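# Fork the loose switch onto the yellow-taped rack rails

## Task

Using the fork, carry the unscrewed switch onto the rack's rail pair that bears yellow tape, and slide it all the way in. The rack is free-standing: tilting it beyond a slight amount fails the task, and it must finish in its original position.

## Robot and tools

Robot: one six-joint arm (Elite/UR-style chain: shoulder pan, shoulder lift, elbow, wrist 1, wrist 2, wrist 3). Its root sits at (0, 0, +0.094) m in the scene frame, very slightly tilted. Joint positions are listed in that order. In torques, positive means toward a larger joint angle.

Tool: a rigid steel fork with no motor and no sensor. No call has a number for it, and no result reports it. Two blades, 240 mm long, 30 mm wide and 8 mm thick, with 110 mm between them, extend along the tool point's -y axis. Their load-bearing faces look along the tool's -z, so the blades are level when tool +z points straight down. The tool point lies in the gap, halfway along the blades, on the load face. The blade tips are 120 mm from it toward tool -y, and the upright back legs 120 mm toward +y. A block about 10 cm long juts from the last joint's axis toward tool -y and turns with the fork. A load stays on only through gravity and friction. If the tips dip, it slides off. Heavier loads make the tool sag below its commanded height and tilt, so compare the reported pose with what you sent and correct.

Frame: the scene frame, origin on the table directly under the base, +z up, +y to the left when looking along +x. Poses, velocities and Hand targets are given in it. Offsets use its axes, and rotations turn about the Hand target's position.

execute_actions(actions, cameras): actions is a list of actions. Each action holds up to 15 rows, one per 1/30 s step. A shorter action repeats its last row to fill 15 steps. Each row is six numbers in [-1, 1]: dx, dy, dz, rx, ry, rz. These are an offset of the tool point's target from the Hand target at the start of that action, not a pose. Every row counts from that same start, not from the row before. 1.0 equals 0.6 m for dx to dz and 180 degrees for rx to rz. rx, ry, rz form a single rotation vector. A translation longer than 1.0 may be scaled down along its direction. Sending the same offset again moves the arm further. An empty actions list returns images and the full state. cameras: a list of names, ["all"], or []. An unknown name rejects the call.

move(target, speed, blend, blocking, cameras): target is either one 6-number row or a list of up to 15 rows, laid out and scaled as above. All of them are offsets from the Hand target at the start of the move, not chained. The path is straight, and rotation takes the shorter way. It lasts at least 0.5 s, and a path over 10 s ends short. speed: m/s, 0.002 to 3.2, default 0.25, with rotation capped at twice that value in rad/s. Give one number, or one per target. blend: metres of corner rounding per target. 0, the default, stops at each target. blocking=false returns after about 0.5 s while the arm keeps moving. The move does not slow for obstacles. The tool lags and strays more at higher speed, especially with the arm near straight. Avoid paths close to the arm's base, since they can flip the shoulder posture. The result adds a "move:" line. done means at rest within 3 mm and 2 degrees of target. Other endings include off_target, moving, held (a check blocked steps or clearance stopped the path) and fault. limits=paced means the sent pose was clipped, and limits=held means steps were withheld. None of these words says whether anything is being touched.

wait(seconds 0 to 10, cameras): lets time run while the last command is held, and returns early if a running move ends. stop(cameras): brakes a running move, which needs some distance. zoom_image(camera, region): camera is cam_head_left, cam_head_right or cam_wrist. region is [x0, y0, x1, y1] in pixels, at most 504 by 504, taken from that camera's latest image. read_manual(section) returns licence text only. finished_scene(scene): give the current scene number (1 or 2). It cannot be undone, and the goal must hold with the robot idle.

Control notes: each step, the commanded orientation is clipped to within 32 degrees of the measured one. Hand target is your last command after that clip, and later offsets count from it. The tool often rests short of it. An action of zeros re-requests it, or you can send the remaining gap as an offset. Commands are smoothed, with about 0.15 s of lag. Joint speed caps are 2.09, 2.62 and 3.14 rad/s. To stop pressing on something, command the target back beyond the tool's actual position. A blocked arm otherwise keeps pushing.

Results: end_effector_position (m) and end_effector_quat_wxyz, velocities (m/s, rad/s), Hand target, joint positions and torques. Velocities may be left out when the joints read "within noise". Reported poses can be off by a few centimetres.

Cameras: cam_head_left, cam_head_right (a stereo pair on a fixed stand) and cam_wrist, each 672x504. Calibration: pinhole plus radial distortion. T_world_to_cam maps the scene frame to the camera frame, with a small error.

Avoid: force of roughly 150 N on the arm or load, or joint contact torque at the limits (293, 293, 133, 49.8, 49.8, 49.8 N m). Either causes a 10 s stop. The arm is stiff, so even a slight overshoot into a firm contact can fault it. Motors heat when holding a load, when stretched out, or when pushing against something unreachable. MOTOR HOT shows at 70 °C, and at 85 °C the brakes lock for 30 to 60 s. Do not drop the switch, knock things off the table, hit the rack or fixed objects hard, or tip or shift the rack. Loose objects may be nudged occasionally.

Each tool is called after ">>>" in YAML: its name, and indented under it one key for each argument.

## Session

>>> execute_actions:
  actions: []

Scene clock: 0.00 s.
end_effector_position=(+0.6600, +0.2529, +0.3169) end_effector_quat_wxyz=(+0.049, +0.971, +0.235, +0.002)
Joint positions: [3.144 -1.402 1.911 -2.097 -1.658 1.049]
Joint velocities: within noise
Joint torques (N m): no reading
Hand target: +0.6600, +0.2529, +0.3169; +0.049, +0.971, +0.235, +0.002

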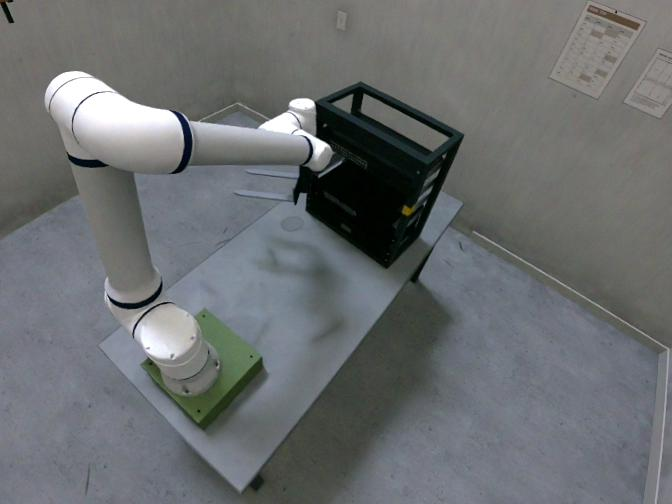

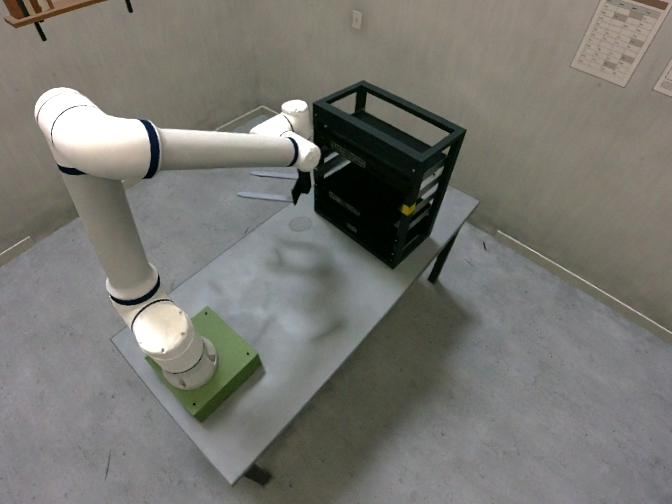

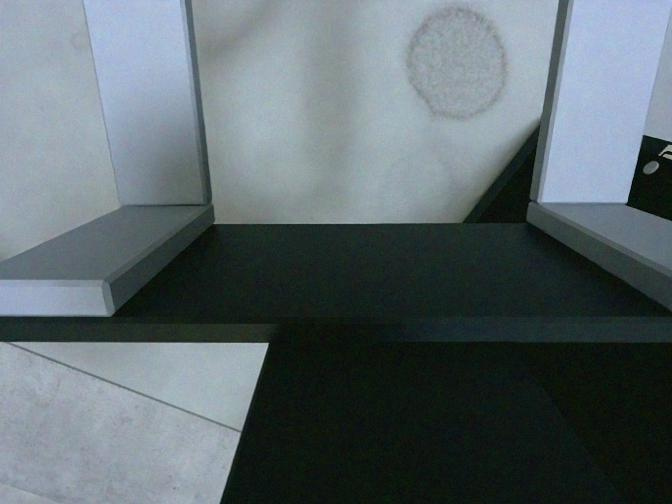

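>>> zoom_image:
  camera: "cam_head_left"
  region: [220, 70, 480, 280]

>>> zoom_image:
  camera: "cam_head_right"
  region: [220, 70, 480, 280]

Scaled by 1.938.

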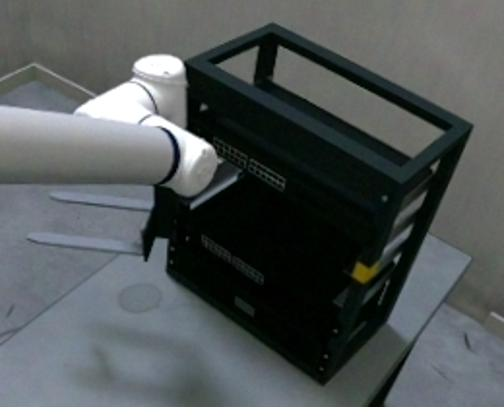

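Scaled by 1.938.

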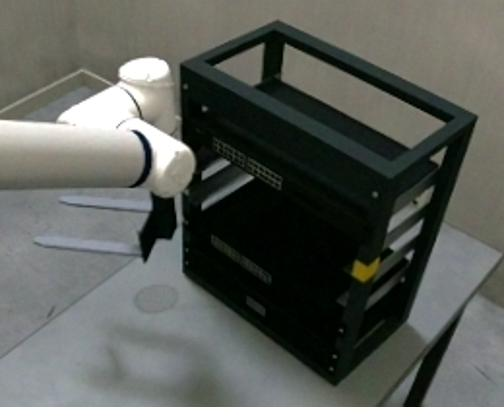

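>>> move:
  target: [-0.135, 0.2335, 0.03, -0.0153, -0.5238, -0.248]
  speed: 0.4
  cameras: ["all"]

Scene clock: 95.73 s.
end_effector_position=(+0.5875, +0.3735, +0.3322) end_effector_quat_wxyz=(+0.200, +0.765, -0.158, +0.591)
Joint positions: [3.763 -1.197 2.488 -3.936 -2.623 1.887]
Joint torques (N m): [-21.84 -73.37 -19.82 -5.18 -0.78 -0.76]
Hand target: +0.5875, +0.3735, +0.3322; +0.200, +0.766, -0.158, +0.591 (not the last commanded pose)
Off the commanded pose: 0.021 m, 16 deg.
move: held (a check stopped the path); limits=held
pose unreachable: on one or more control steps of this call, first in action 0 (counted from 0), an arm could not follow its commanded pose, so it was not sent that pose on those steps. It may still have moved: this result reports where it is.
cause: moving toward the commanded pose would bring two parts of the arm too close to each other (joints 4 (wrist 1) to 6 (wrist 3) lie between them).
camera_calibration:
cam_wrist: T_world_to_cam=[[0.267886, -0.0303945, 0.962971, -0.456315], [-0.741097, -0.645178, 0.1858, 0.485944], [0.61564, -0.763428, -0.19536, 0.0827268], [0, 0, 0, 1]] pos_world=[0.431442, 0.362807, 0.365291]

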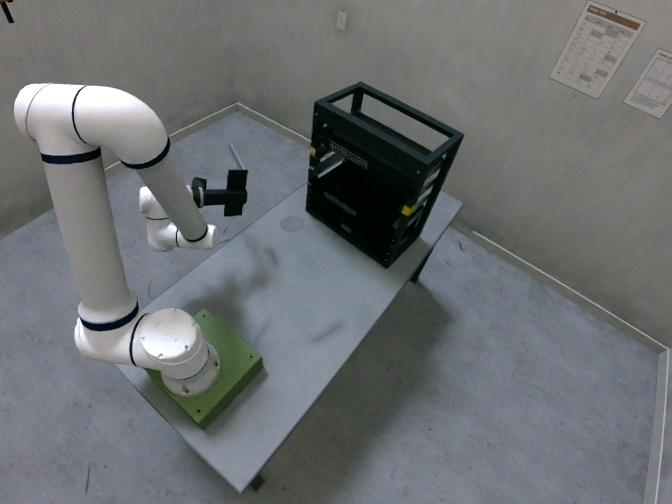

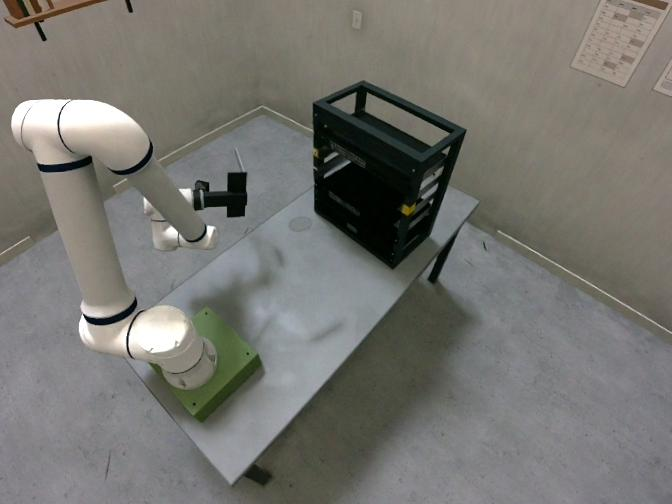

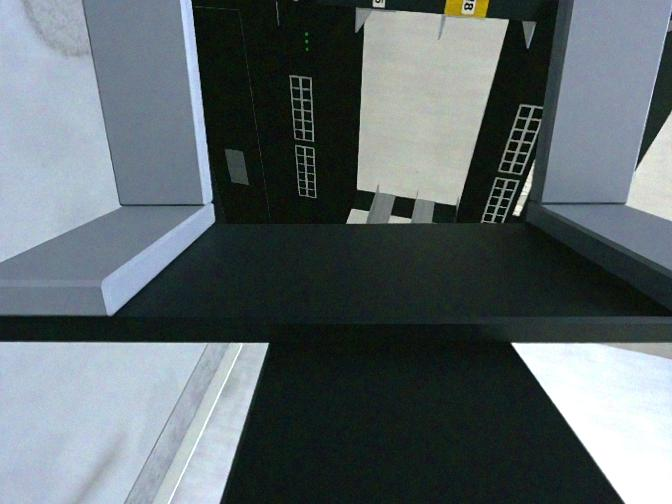

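>>> zoom_image:
  camera: "cam_wrist"
  region: [190, 0, 560, 230]

>>> zoom_image:
  camera: "cam_head_left"
  region: [290, 70, 480, 280]

>>> zoom_image:
  camera: "cam_head_right"
  region: [290, 70, 480, 280]

Scaled by 1.362.

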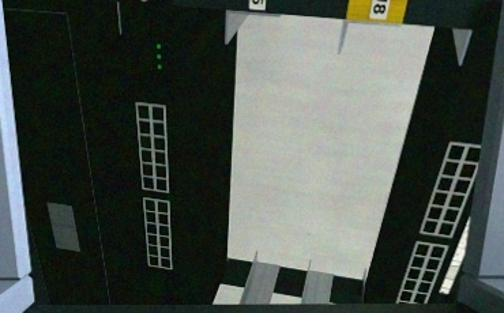

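Scaled by 2.400.

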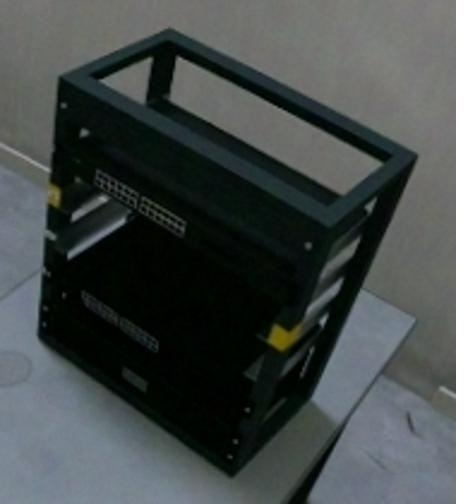

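Scaled by 2.400.

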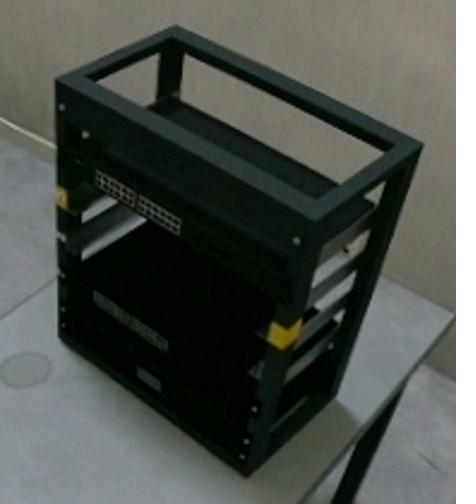

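>>> move:
  target: [-0.04, -0.15, 0.2, 0, 0, 0.08]
  speed: 0.4
  cameras: ["all"]

Scene clock: 150.37 s.
end_effector_position=(+0.5635, +0.2835, +0.4521) end_effector_quat_wxyz=(+0.124, +0.779, -0.061, +0.611)
Joint positions: [3.333 -1.663 2.66 -3.879 -1.981 1.557]
Joint torques (N m): [-21.41 -42.23 -43.32 -6.48 1.26 -0.71]
Hand target: +0.5635, +0.2835, +0.4522; +0.124, +0.779, -0.061, +0.611
Off the commanded pose: 0.000 m, 0 deg.
move: done
camera_calibration:
cam_wrist: T_world_to_cam=[[0.267207, 0.0372698, 0.962918, -0.586932], [-0.55734, -0.809187, 0.18598, 0.33073], [0.786112, -0.586368, -0.195448, -0.0939776], [0, 0, 0, 1]] pos_world=[0.415039, 0.234392, 0.485291]

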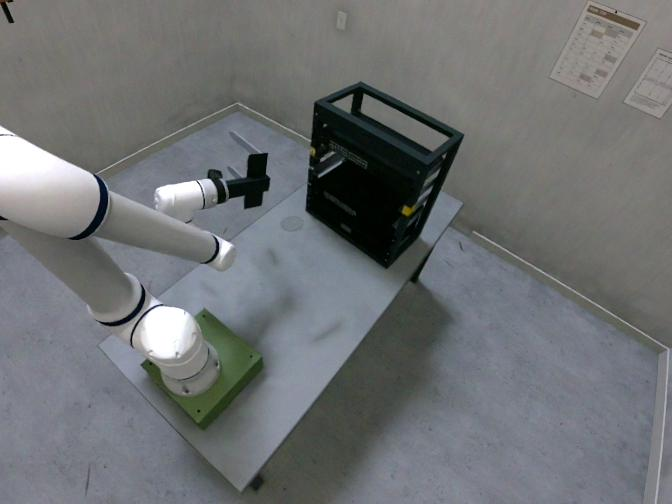

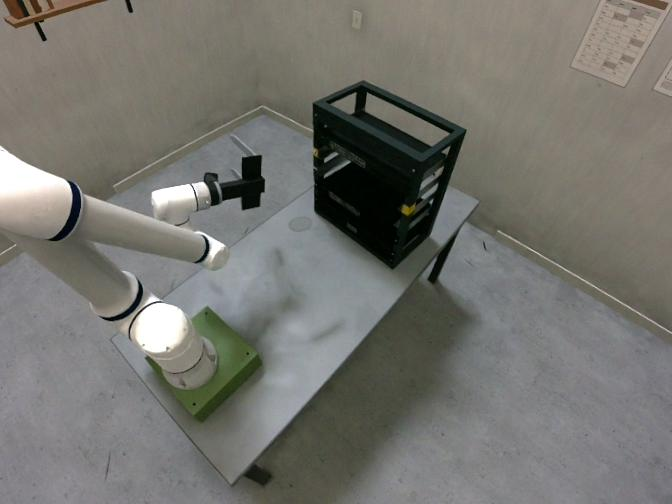

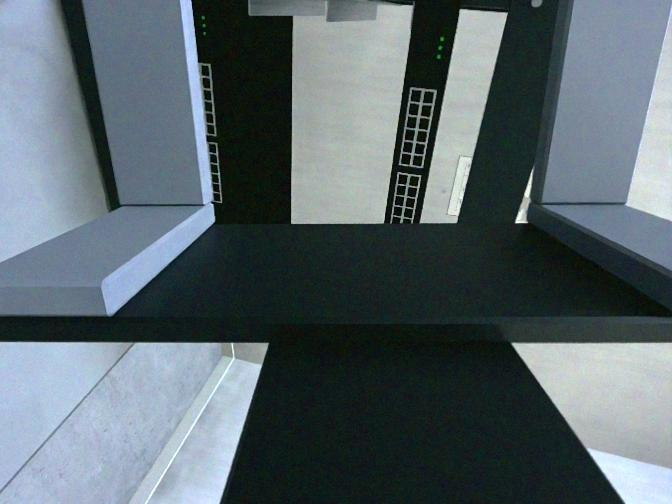

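>>> zoom_image:
  camera: "cam_wrist"
  region: [190, 0, 570, 230]

>>> zoom_image:
  camera: "cam_wrist"
  region: [380, 0, 570, 120]

Scaled by 1.326.

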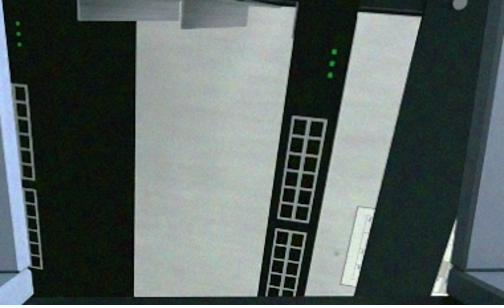

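Scaled by 2.653.

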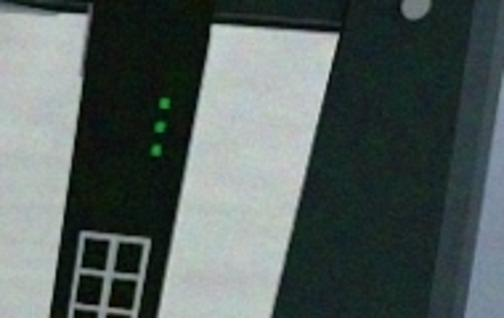

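>>> move:
  target: [0, 0.16, 0.0, 0, 0, 0]
  speed: 0.4
  cameras: ["cam_wrist"]

>>> zoom_image:
  camera: "cam_wrist"
  region: [190, 0, 570, 230]

Scene clock: 158.17 s.
end_effector_position=(+0.5635, +0.3794, +0.4522) end_effector_quat_wxyz=(+0.124, +0.779, -0.061, +0.611)
Joint positions: [3.618 -1.544 2.541 -3.829 -2.255 1.651]
Joint torques (N m): [9.87 -27.98 -67.62 -5.63 -3.72 4.76]
Hand target: +0.5635, +0.3795, +0.4522; +0.124, +0.779, -0.061, +0.611
Off the commanded pose: 0.000 m, 0 deg.
move: done
camera_calibration:
cam_wrist: T_world_to_cam=[[0.267283, 0.0372748, 0.962897, -0.590622], [-0.557141, -0.809323, 0.185982, 0.408193], [0.786227, -0.58618, -0.195551, -0.037844], [0, 0, 0, 1]] pos_world=[0.415038, 0.330192, 0.485391]
Images, in order (width x height): cam_wrist 672x504.

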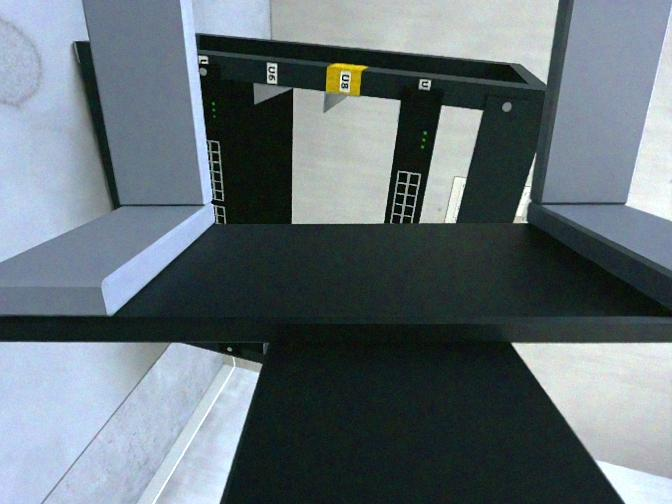

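Scaled by 1.326.

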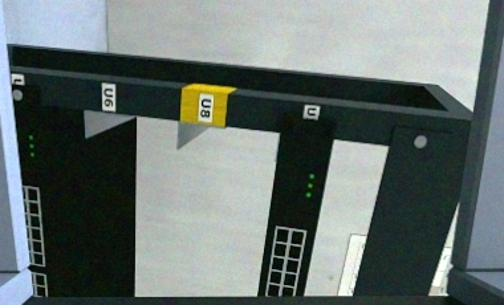

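>>> zoom_image:
  camera: "cam_wrist"
  region: [380, 60, 480, 160]

>>> zoom_image:
  camera: "cam_wrist"
  region: [190, 40, 370, 140]

Scaled by 5.040.

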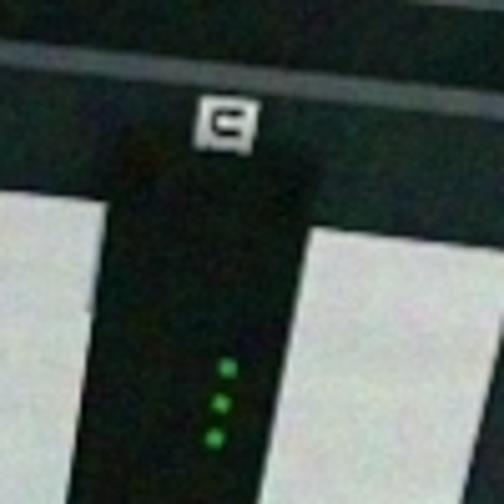

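Scaled by 2.800.

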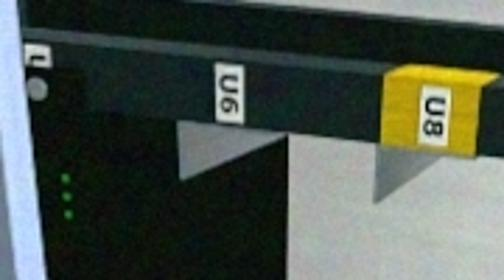

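>>> move:
  target: [0.08, -0.42, 0.0, 0, 0, 0]
  speed: 0.4
  cameras: ["cam_wrist"]

>>> zoom_image:
  camera: "cam_wrist"
  region: [190, 0, 570, 230]

Scene clock: 217.23 s.
end_effector_position=(+0.6115, +0.1275, +0.4522) end_effector_quat_wxyz=(+0.124, +0.779, -0.061, +0.611)
Joint positions: [2.774 -1.713 2.706 -3.894 -1.439 1.419]
Joint torques (N m): [-23.64 -34.1 -43.9 -5.87 2.1 -0.81]
Hand target: +0.6115, +0.1275, +0.4522; +0.124, +0.779, -0.061, +0.611
Off the commanded pose: 0.000 m, 0 deg.
move: done
camera_calibration:
cam_wrist: T_world_to_cam=[[0.267221, 0.0372907, 0.962914, -0.594046], [-0.557334, -0.809186, 0.186005, 0.231216], [0.786112, -0.586368, -0.195448, -0.223165], [0, 0, 0, 1]] pos_world=[0.463039, 0.078392, 0.485391]
Images, in order (width x height): cam_wrist 672x504.

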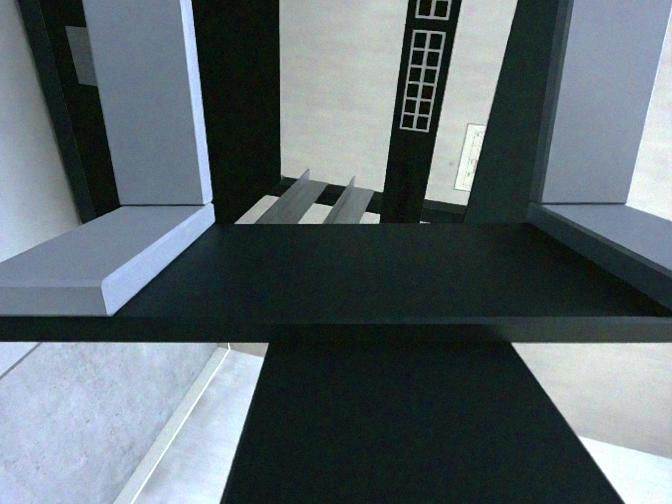

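Scaled by 1.326.

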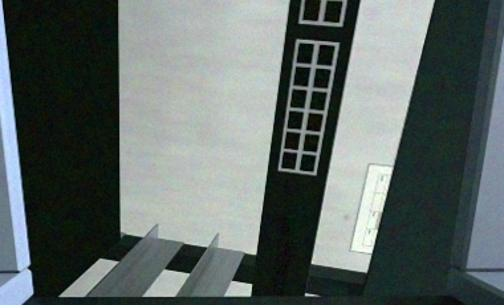

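>>> move:
  target: [0.0, -0.03, 0.0, 0, 0, -0.0833]
  speed: 0.4
  cameras: ["cam_wrist"]

>>> zoom_image:
  camera: "cam_wrist"
  region: [190, 0, 570, 230]

Scene clock: 222.57 s.
end_effector_position=(+0.6115, +0.1095, +0.4522) end_effector_quat_wxyz=(+0.203, +0.765, -0.162, +0.590)
Joint positions: [3.006 -1.685 2.682 -3.884 -1.919 1.536]
Joint torques (N m): [9.28 -11.75 -68.34 -6.35 -2.97 5.13]
Hand target: +0.6115, +0.1095, +0.4522; +0.203, +0.765, -0.162, +0.590
Off the commanded pose: 0.000 m, 0 deg.
move: done
camera_calibration:
cam_wrist: T_world_to_cam=[[0.267844, -0.0331147, 0.962893, -0.58602], [-0.74751, -0.637677, 0.186002, 0.314128], [0.607855, -0.769592, -0.195552, -0.104602], [0, 0, 0, 1]] pos_world=[0.455359, 0.100405, 0.485391]
Images, in order (width x height): cam_wrist 672x504.

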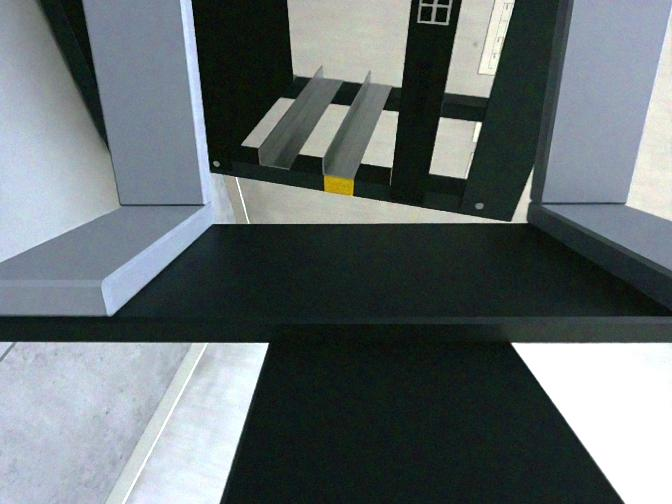

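Scaled by 1.326.

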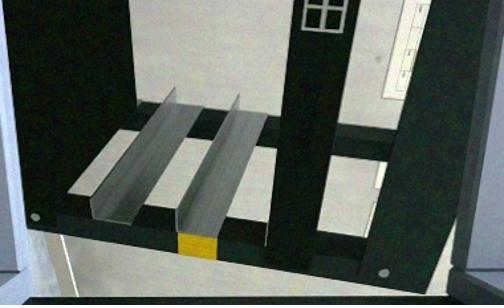

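>>> move:
  target: [-0.054, -0.1775, -0.0737, 0.4149, 0.1827, -0.3282]
  speed: 0.45
  cameras: ["all"]

Scene clock: 306.43 s.
end_effector_position=(+0.5791, +0.0030, +0.4080) end_effector_quat_wxyz=(+0.000, +0.679, -0.734, +0.000)
Joint positions: [2.795 -2.026 2.273 -1.802 -1.569 2.827]
Joint torques (N m): [-22.08 0.19 -100.34 -5.07 2.04 3.31]
Hand target: +0.5791, +0.0030, +0.4079; +0.000, +0.679, -0.734, +0.000
Off the commanded pose: 0.000 m, 0 deg.
move: done
camera_calibration:
cam_wrist: T_world_to_cam=[[-0.0915069, -0.99544, -0.0269256, 0.0765202], [-0.934822, 0.0765548, 0.346767, 0.271029], [-0.343125, 0.0569022, -0.937565, 0.675466], [0, 0, 0, 1]] pos_world=[0.492135, 0.0169872, 0.541369]

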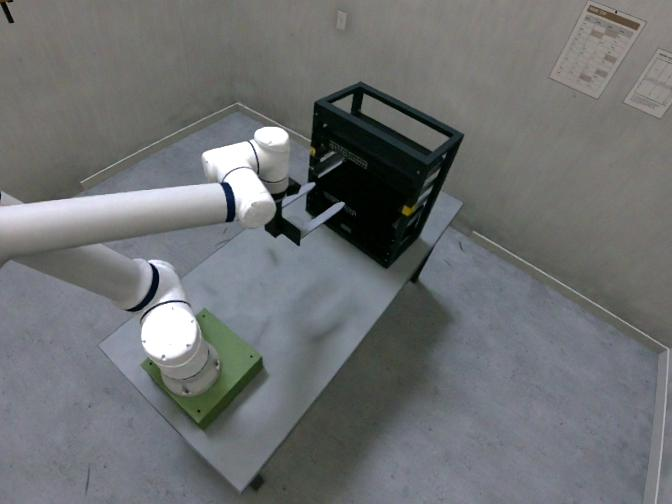

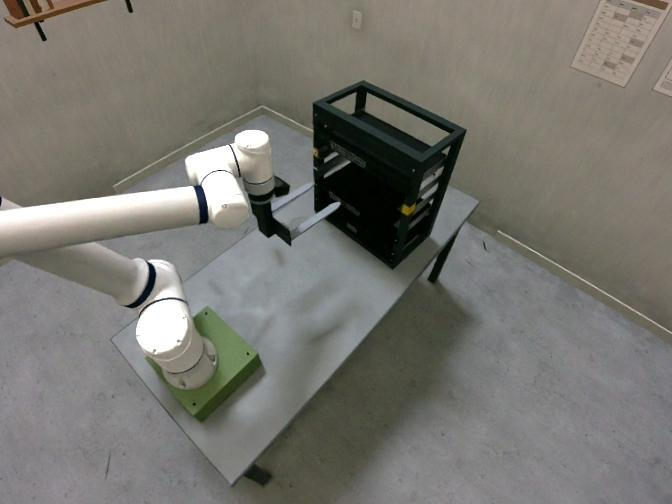

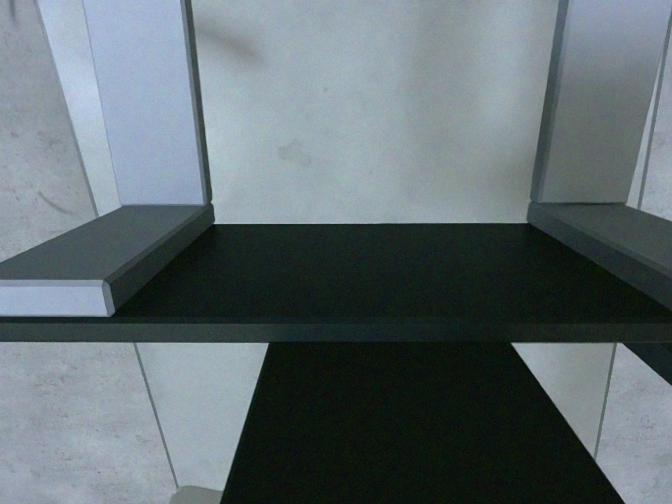

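>>> zoom_image:
  camera: "cam_head_left"
  region: [260, 120, 400, 280]

>>> zoom_image:
  camera: "cam_head_right"
  region: [250, 120, 410, 280]

Scaled by 3.150.

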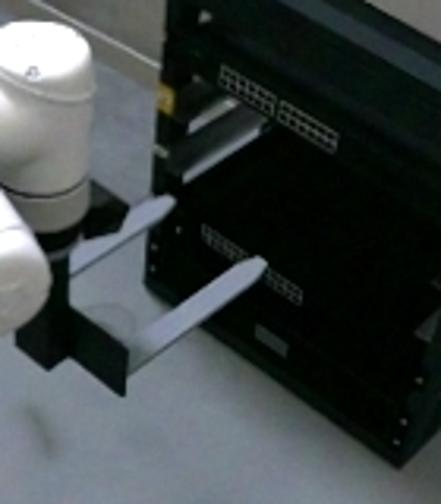

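Scaled by 3.150.

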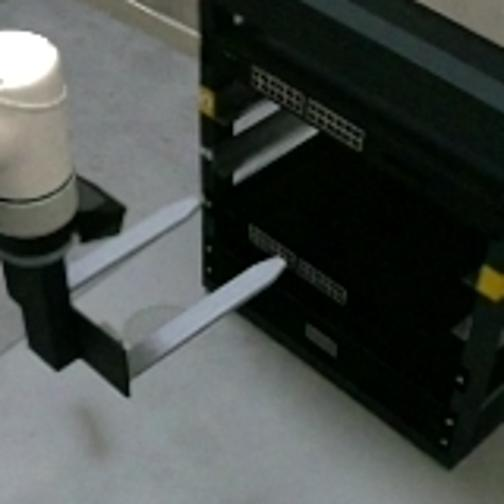

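>>> move:
  target: [0.395, -0.0308, 0, 0, 0, 0]
  speed: 0.25
  cameras: ["cam_head_left", "cam_head_right"]

>>> zoom_image:
  camera: "cam_head_left"
  region: [290, 80, 430, 220]

>>> zoom_image:
  camera: "cam_head_right"
  region: [290, 80, 430, 220]

Scene clock: 337.97 s.
end_effector_position=(+0.8159, -0.0155, +0.4080) end_effector_quat_wxyz=(+0.000, +0.679, -0.734, +0.000)
Joint positions: [2.91 -1.57 1.937 -1.923 -1.567 2.942]
Joint torques (N m): [8.89 -47.07 -97.68 -5.6 -2.14 3.4]
Hand target: +0.8161, -0.0155, +0.4079; +0.000, +0.679, -0.734, +0.000
Off the commanded pose: 0.000 m, 0 deg.
move: done
Images, in order (width x height): cam_head_left 672x504, cam_head_right 672x504.

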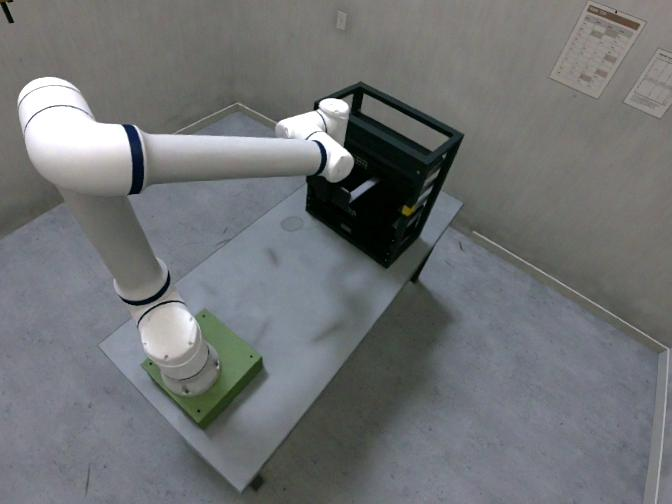

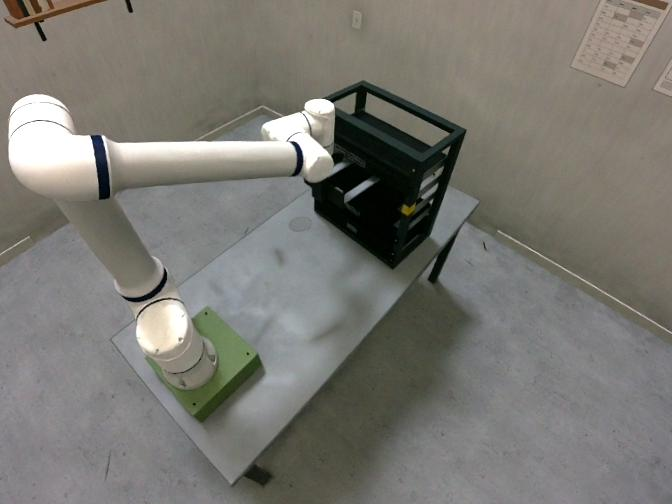

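Scaled by 3.600.

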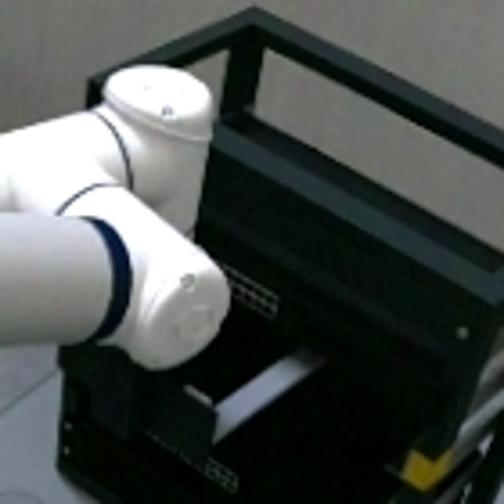

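Scaled by 3.600.

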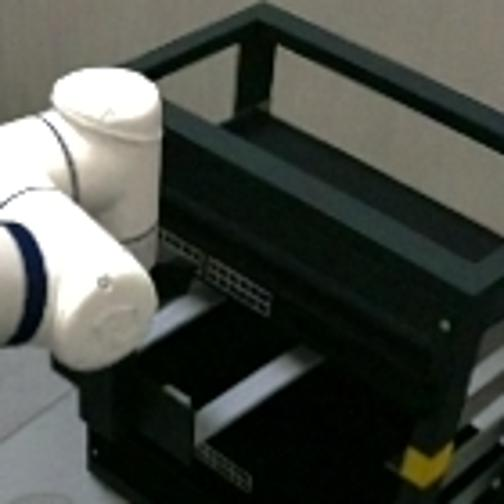

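>>> move:
  target: [0.1462, -0.0115, 0, 0, 0, 0]
  speed: 0.2
  cameras: ["cam_head_left", "cam_head_right"]

>>> zoom_image:
  camera: "cam_head_left"
  region: [290, 80, 430, 220]

>>> zoom_image:
  camera: "cam_head_right"
  region: [290, 80, 430, 220]

Scene clock: 354.33 s.
end_effector_position=(+0.9036, -0.0224, +0.4080) end_effector_quat_wxyz=(+0.000, +0.679, -0.734, +0.000)
Joint positions: [2.934 -1.425 1.782 -1.913 -1.567 2.966]
Joint torques (N m): [8.74 -64.11 -97.67 -5.14 -1.57 3.48]
Hand target: +0.9038, -0.0224, +0.4079; +0.000, +0.679, -0.734, +0.000
Off the commanded pose: 0.000 m, 0 deg.
move: done
Images, in order (width x height): cam_head_left 672x504, cam_head_right 672x504.

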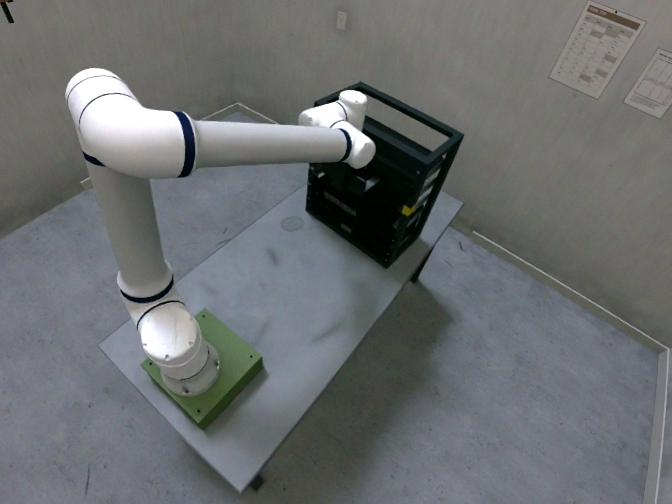

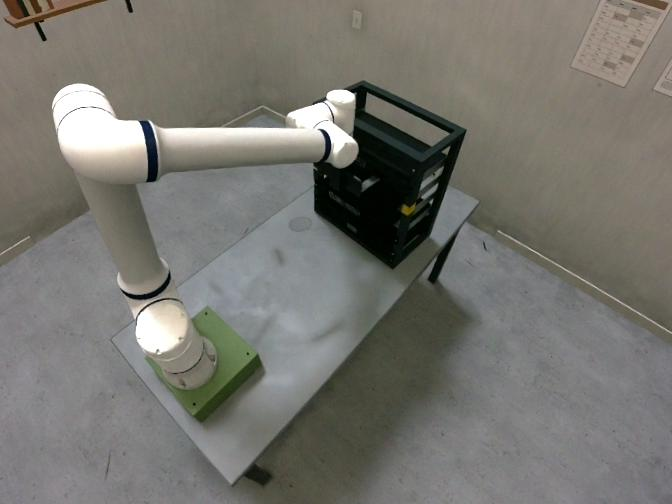

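Scaled by 3.600.

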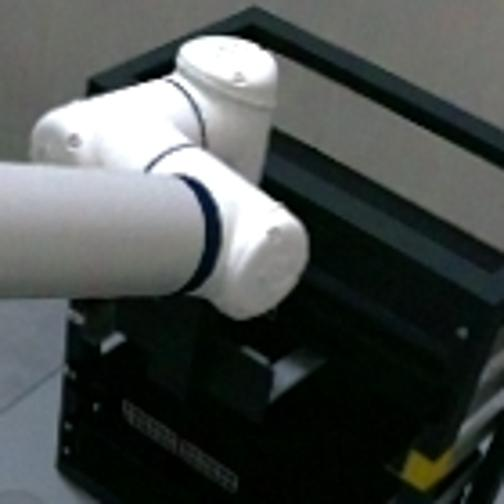

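Scaled by 3.600.

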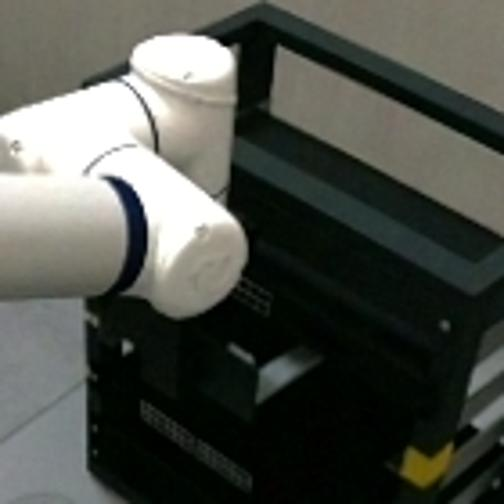

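>>> move:
  target: [0, 0, 0.0333, 0, 0, 0]
  speed: 0.1

>>> move:
  target: [0, 0, 0.0167, 0, 0, 0]
  speed: 0.03

Scene clock: 359.27 s.
end_effector_position=(+0.9038, -0.0224, +0.4277) end_effector_quat_wxyz=(+0.000, +0.679, -0.734, +0.000)
Joint positions: [2.934 -1.435 1.758 -1.878 -1.567 2.966]
Joint torques (N m): [-13.47 -90.25 -97.34 -5.19 -1.36 -1.54]
Hand target: +0.9038, -0.0224, +0.4279; +0.000, +0.679, -0.734, +0.000
Off the commanded pose: 0.000 m, 0 deg.
move: done

Scene clock: 360.07 s.
end_effector_position=(+0.9038, -0.0224, +0.4377) end_effector_quat_wxyz=(+0.000, +0.679, -0.734, +0.000)
Joint positions: [2.934 -1.44 1.745 -1.861 -1.567 2.966]
Joint torques (N m): [-18.68 -90.31 -100.53 -4.99 -1.57 -1.79]
Hand target: +0.9038, -0.0224, +0.4379; +0.000, +0.679, -0.734, +0.000
Off the commanded pose: 0.000 m, 0 deg.
move: done

>>> move:
  target: [0, 0, 0.01, 0, 0, 0]
  speed: 0.02

>>> move:
  target: [0, 0, 0.01, 0, 0, 0]
  speed: 0.02
  cameras: ["all"]

Scene clock: 363.50 s.
end_effector_position=(+0.9038, -0.0224, +0.4436) end_effector_quat_wxyz=(+0.000, +0.679, -0.734, +0.000)
Joint positions: [2.934 -1.443 1.737 -1.85 -1.567 2.966]
Joint torques (N m): [-22.8 -127.02 -144 -19.08 3.39 -1.9]
Hand target: +0.9038, -0.0224, +0.4439; +0.000, +0.679, -0.734, +0.000
Off the commanded pose: 0.000 m, 0 deg.
move: done

Scene clock: 364.23 s.
end_effector_position=(+0.9038, -0.0224, +0.4497) end_effector_quat_wxyz=(+0.000, +0.679, -0.734, +0.000)
Joint positions: [2.933 -1.446 1.729 -1.839 -1.567 2.966]
Joint torques (N m): [-22.83 -124.61 -143.6 -18.8 3.5 -2.24]
Hand target: +0.9038, -0.0224, +0.4499; +0.000, +0.679, -0.734, +0.000
Off the commanded pose: 0.000 m, 0 deg.
move: done
camera_calibration:
cam_wrist: T_world_to_cam=[[-0.0916403, -0.995418, -0.0272834, 0.0822887], [-0.934735, 0.0765427, 0.347004, 0.561849], [-0.343326, 0.0573023, -0.937467, 0.827535], [0, 0, 0, 1]] pos_world=[0.816835, -0.0085134, 0.583068]

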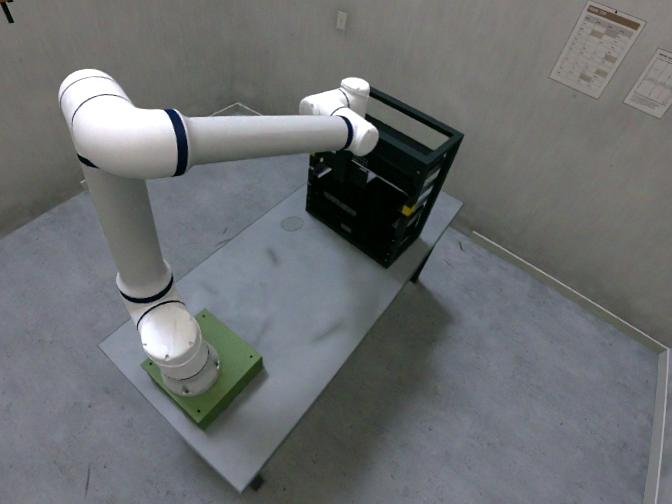

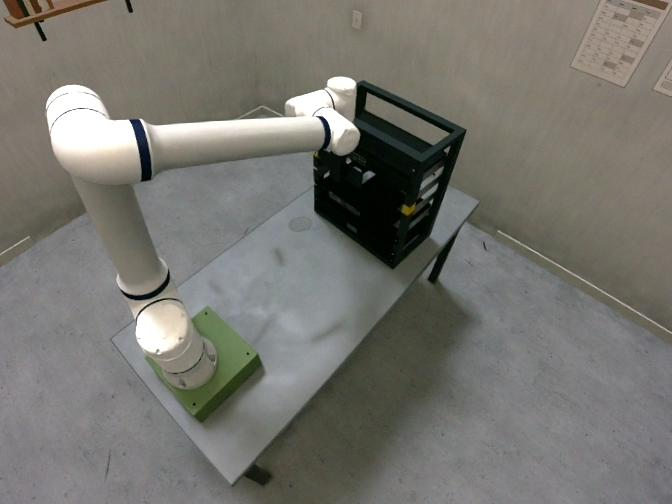

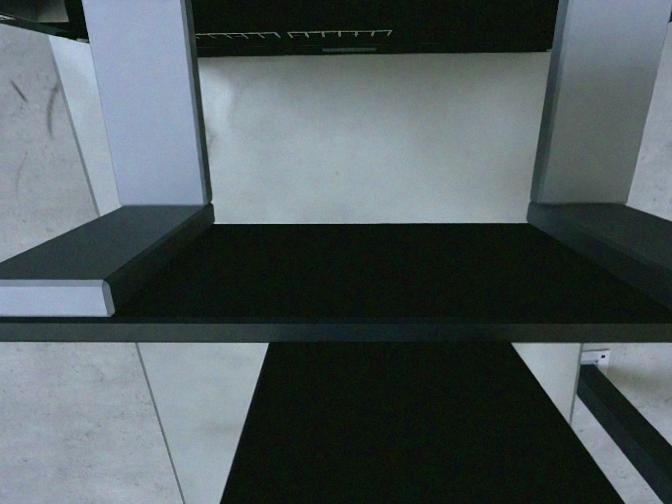

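>>> zoom_image:
  camera: "cam_wrist"
  region: [180, 0, 570, 100]

>>> zoom_image:
  camera: "cam_wrist"
  region: [180, 180, 570, 350]

>>> zoom_image:
  camera: "cam_head_right"
  region: [290, 80, 430, 220]

Scaled by 1.292.

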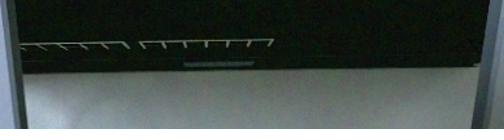

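Scaled by 1.292.

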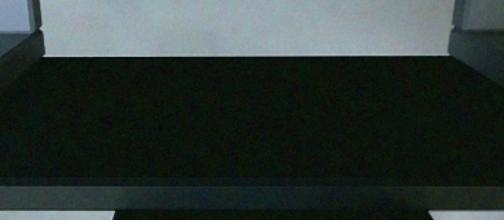

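Scaled by 3.600.

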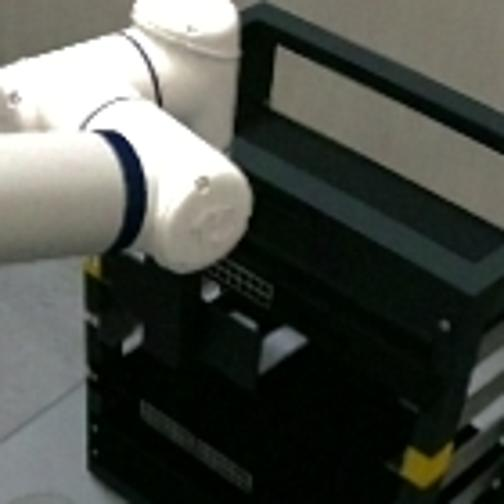

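>>> move:
  target: [-0.1662, 0.0131, 0.0067, 0, 0, 0]
  speed: 0.12
  cameras: ["cam_head_left", "cam_head_right"]

>>> zoom_image:
  camera: "cam_head_right"
  region: [290, 80, 430, 220]

Scene clock: 378.60 s.
end_effector_position=(+0.8043, -0.0146, +0.4540) end_effector_quat_wxyz=(+0.000, +0.679, -0.734, +0.000)
Joint positions: [2.906 -1.614 1.895 -1.837 -1.567 2.939]
Joint torques (N m): [-21.97 -102.87 -119.08 -18.67 2.31 -1.86]
Hand target: +0.8041, -0.0145, +0.4540; +0.000, +0.679, -0.734, +0.000
Off the commanded pose: 0.000 m, 0 deg.
move: done
Images, in order (width x height): cam_head_left 672x504, cam_head_right 672x504.

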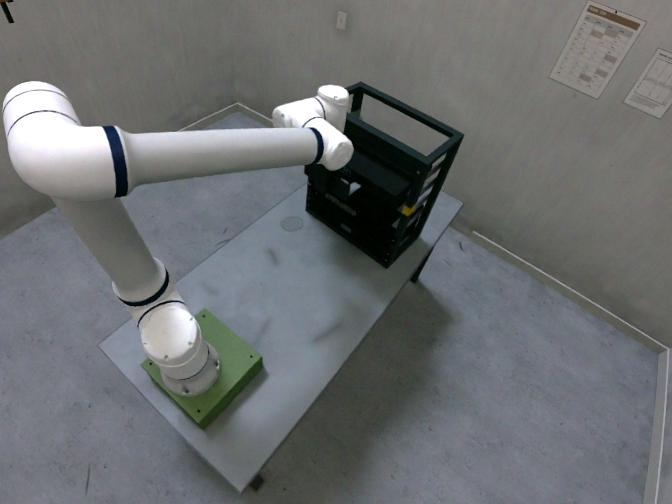

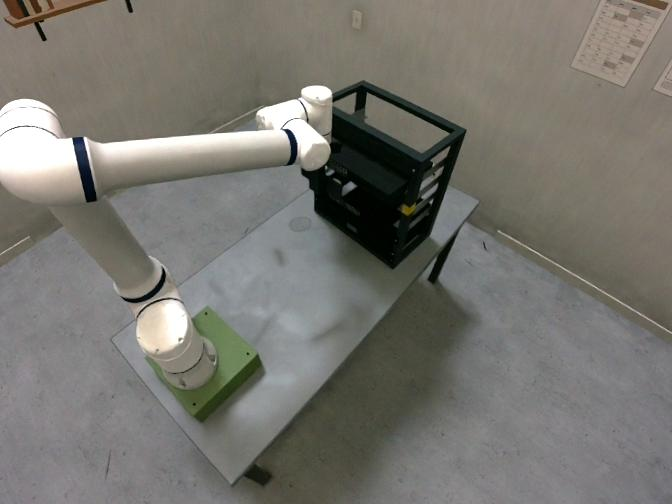

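Scaled by 3.600.

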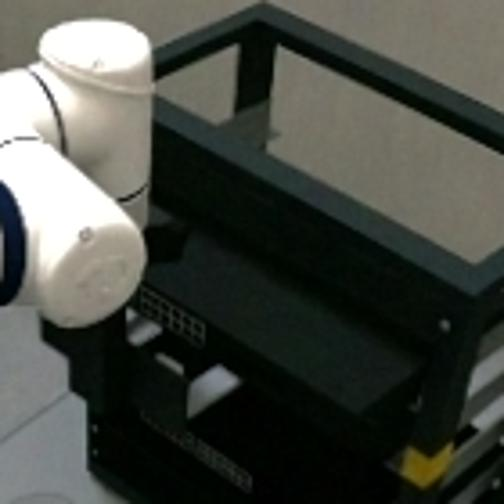

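>>> move:
  target: [-0.3323, 0.0262, 0.0, 0, 0, 0]
  speed: 0.15
  cameras: ["all"]

>>> zoom_image:
  camera: "cam_head_right"
  region: [220, 80, 430, 270]

>>> zoom_image:
  camera: "cam_head_left"
  region: [220, 80, 430, 270]

Scene clock: 383.20 s.
end_effector_position=(+0.6049, +0.0012, +0.4540) end_effector_quat_wxyz=(+0.000, +0.679, -0.734, +0.000)
Joint positions: [2.814 -1.989 2.171 -1.737 -1.569 2.846]
Joint torques (N m): [-23.25 -57.46 -120.02 -18.65 4.75 -2.02]
Hand target: +0.6047, +0.0012, +0.4540; +0.000, +0.679, -0.734, +0.000
Off the commanded pose: 0.000 m, 0 deg.
move: done
camera_calibration:
cam_wrist: T_world_to_cam=[[-0.0917338, -0.995411, -0.0272498, 0.078526], [-0.934726, 0.0766419, 0.347005, 0.279058], [-0.343324, 0.0573032, -0.937467, 0.727559], [0, 0, 0, 1]] pos_world=[0.517835, 0.0150866, 0.587368]

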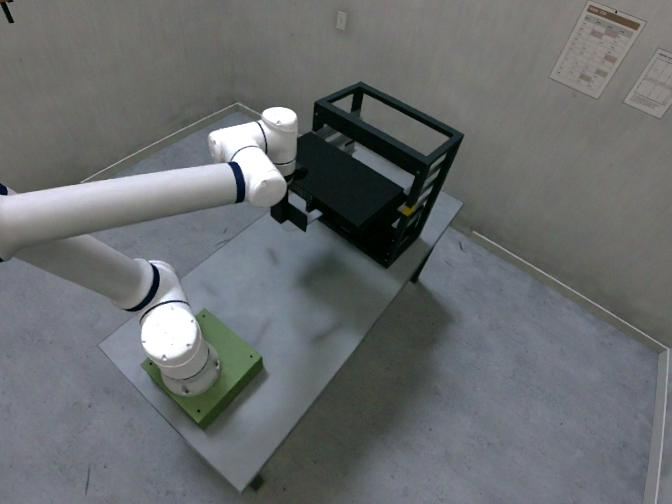

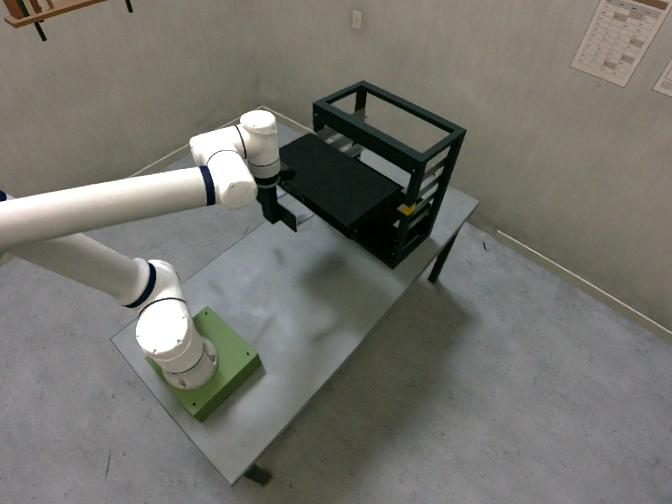

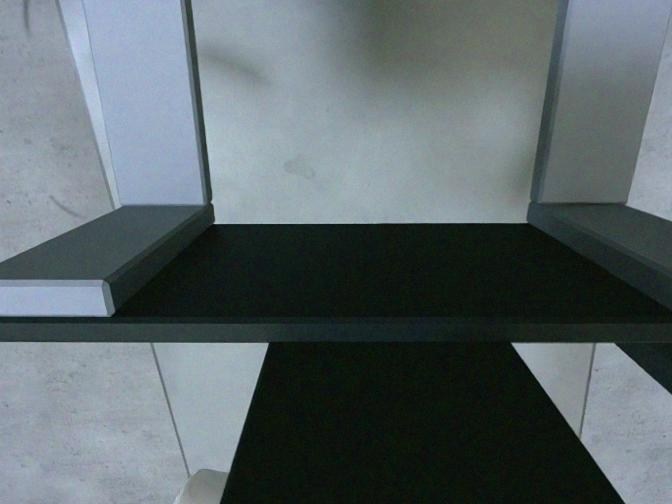

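Scaled by 2.400.

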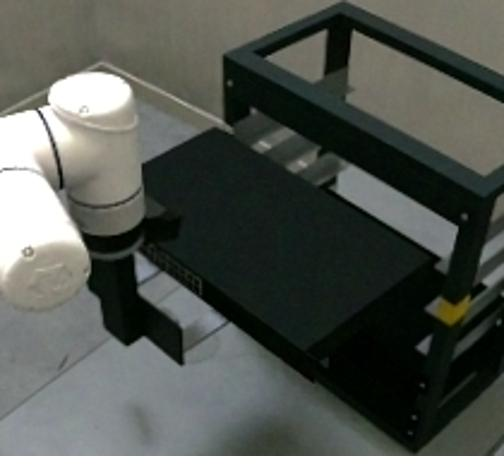

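Scaled by 2.400.

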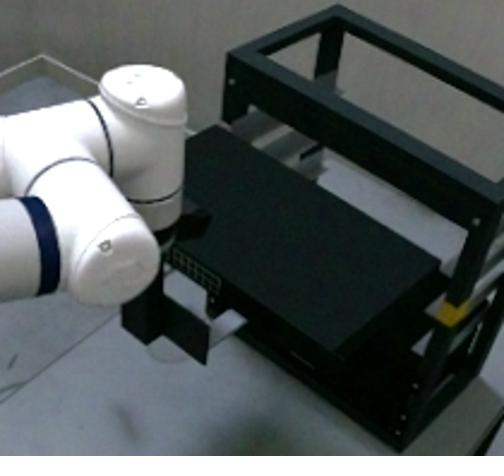

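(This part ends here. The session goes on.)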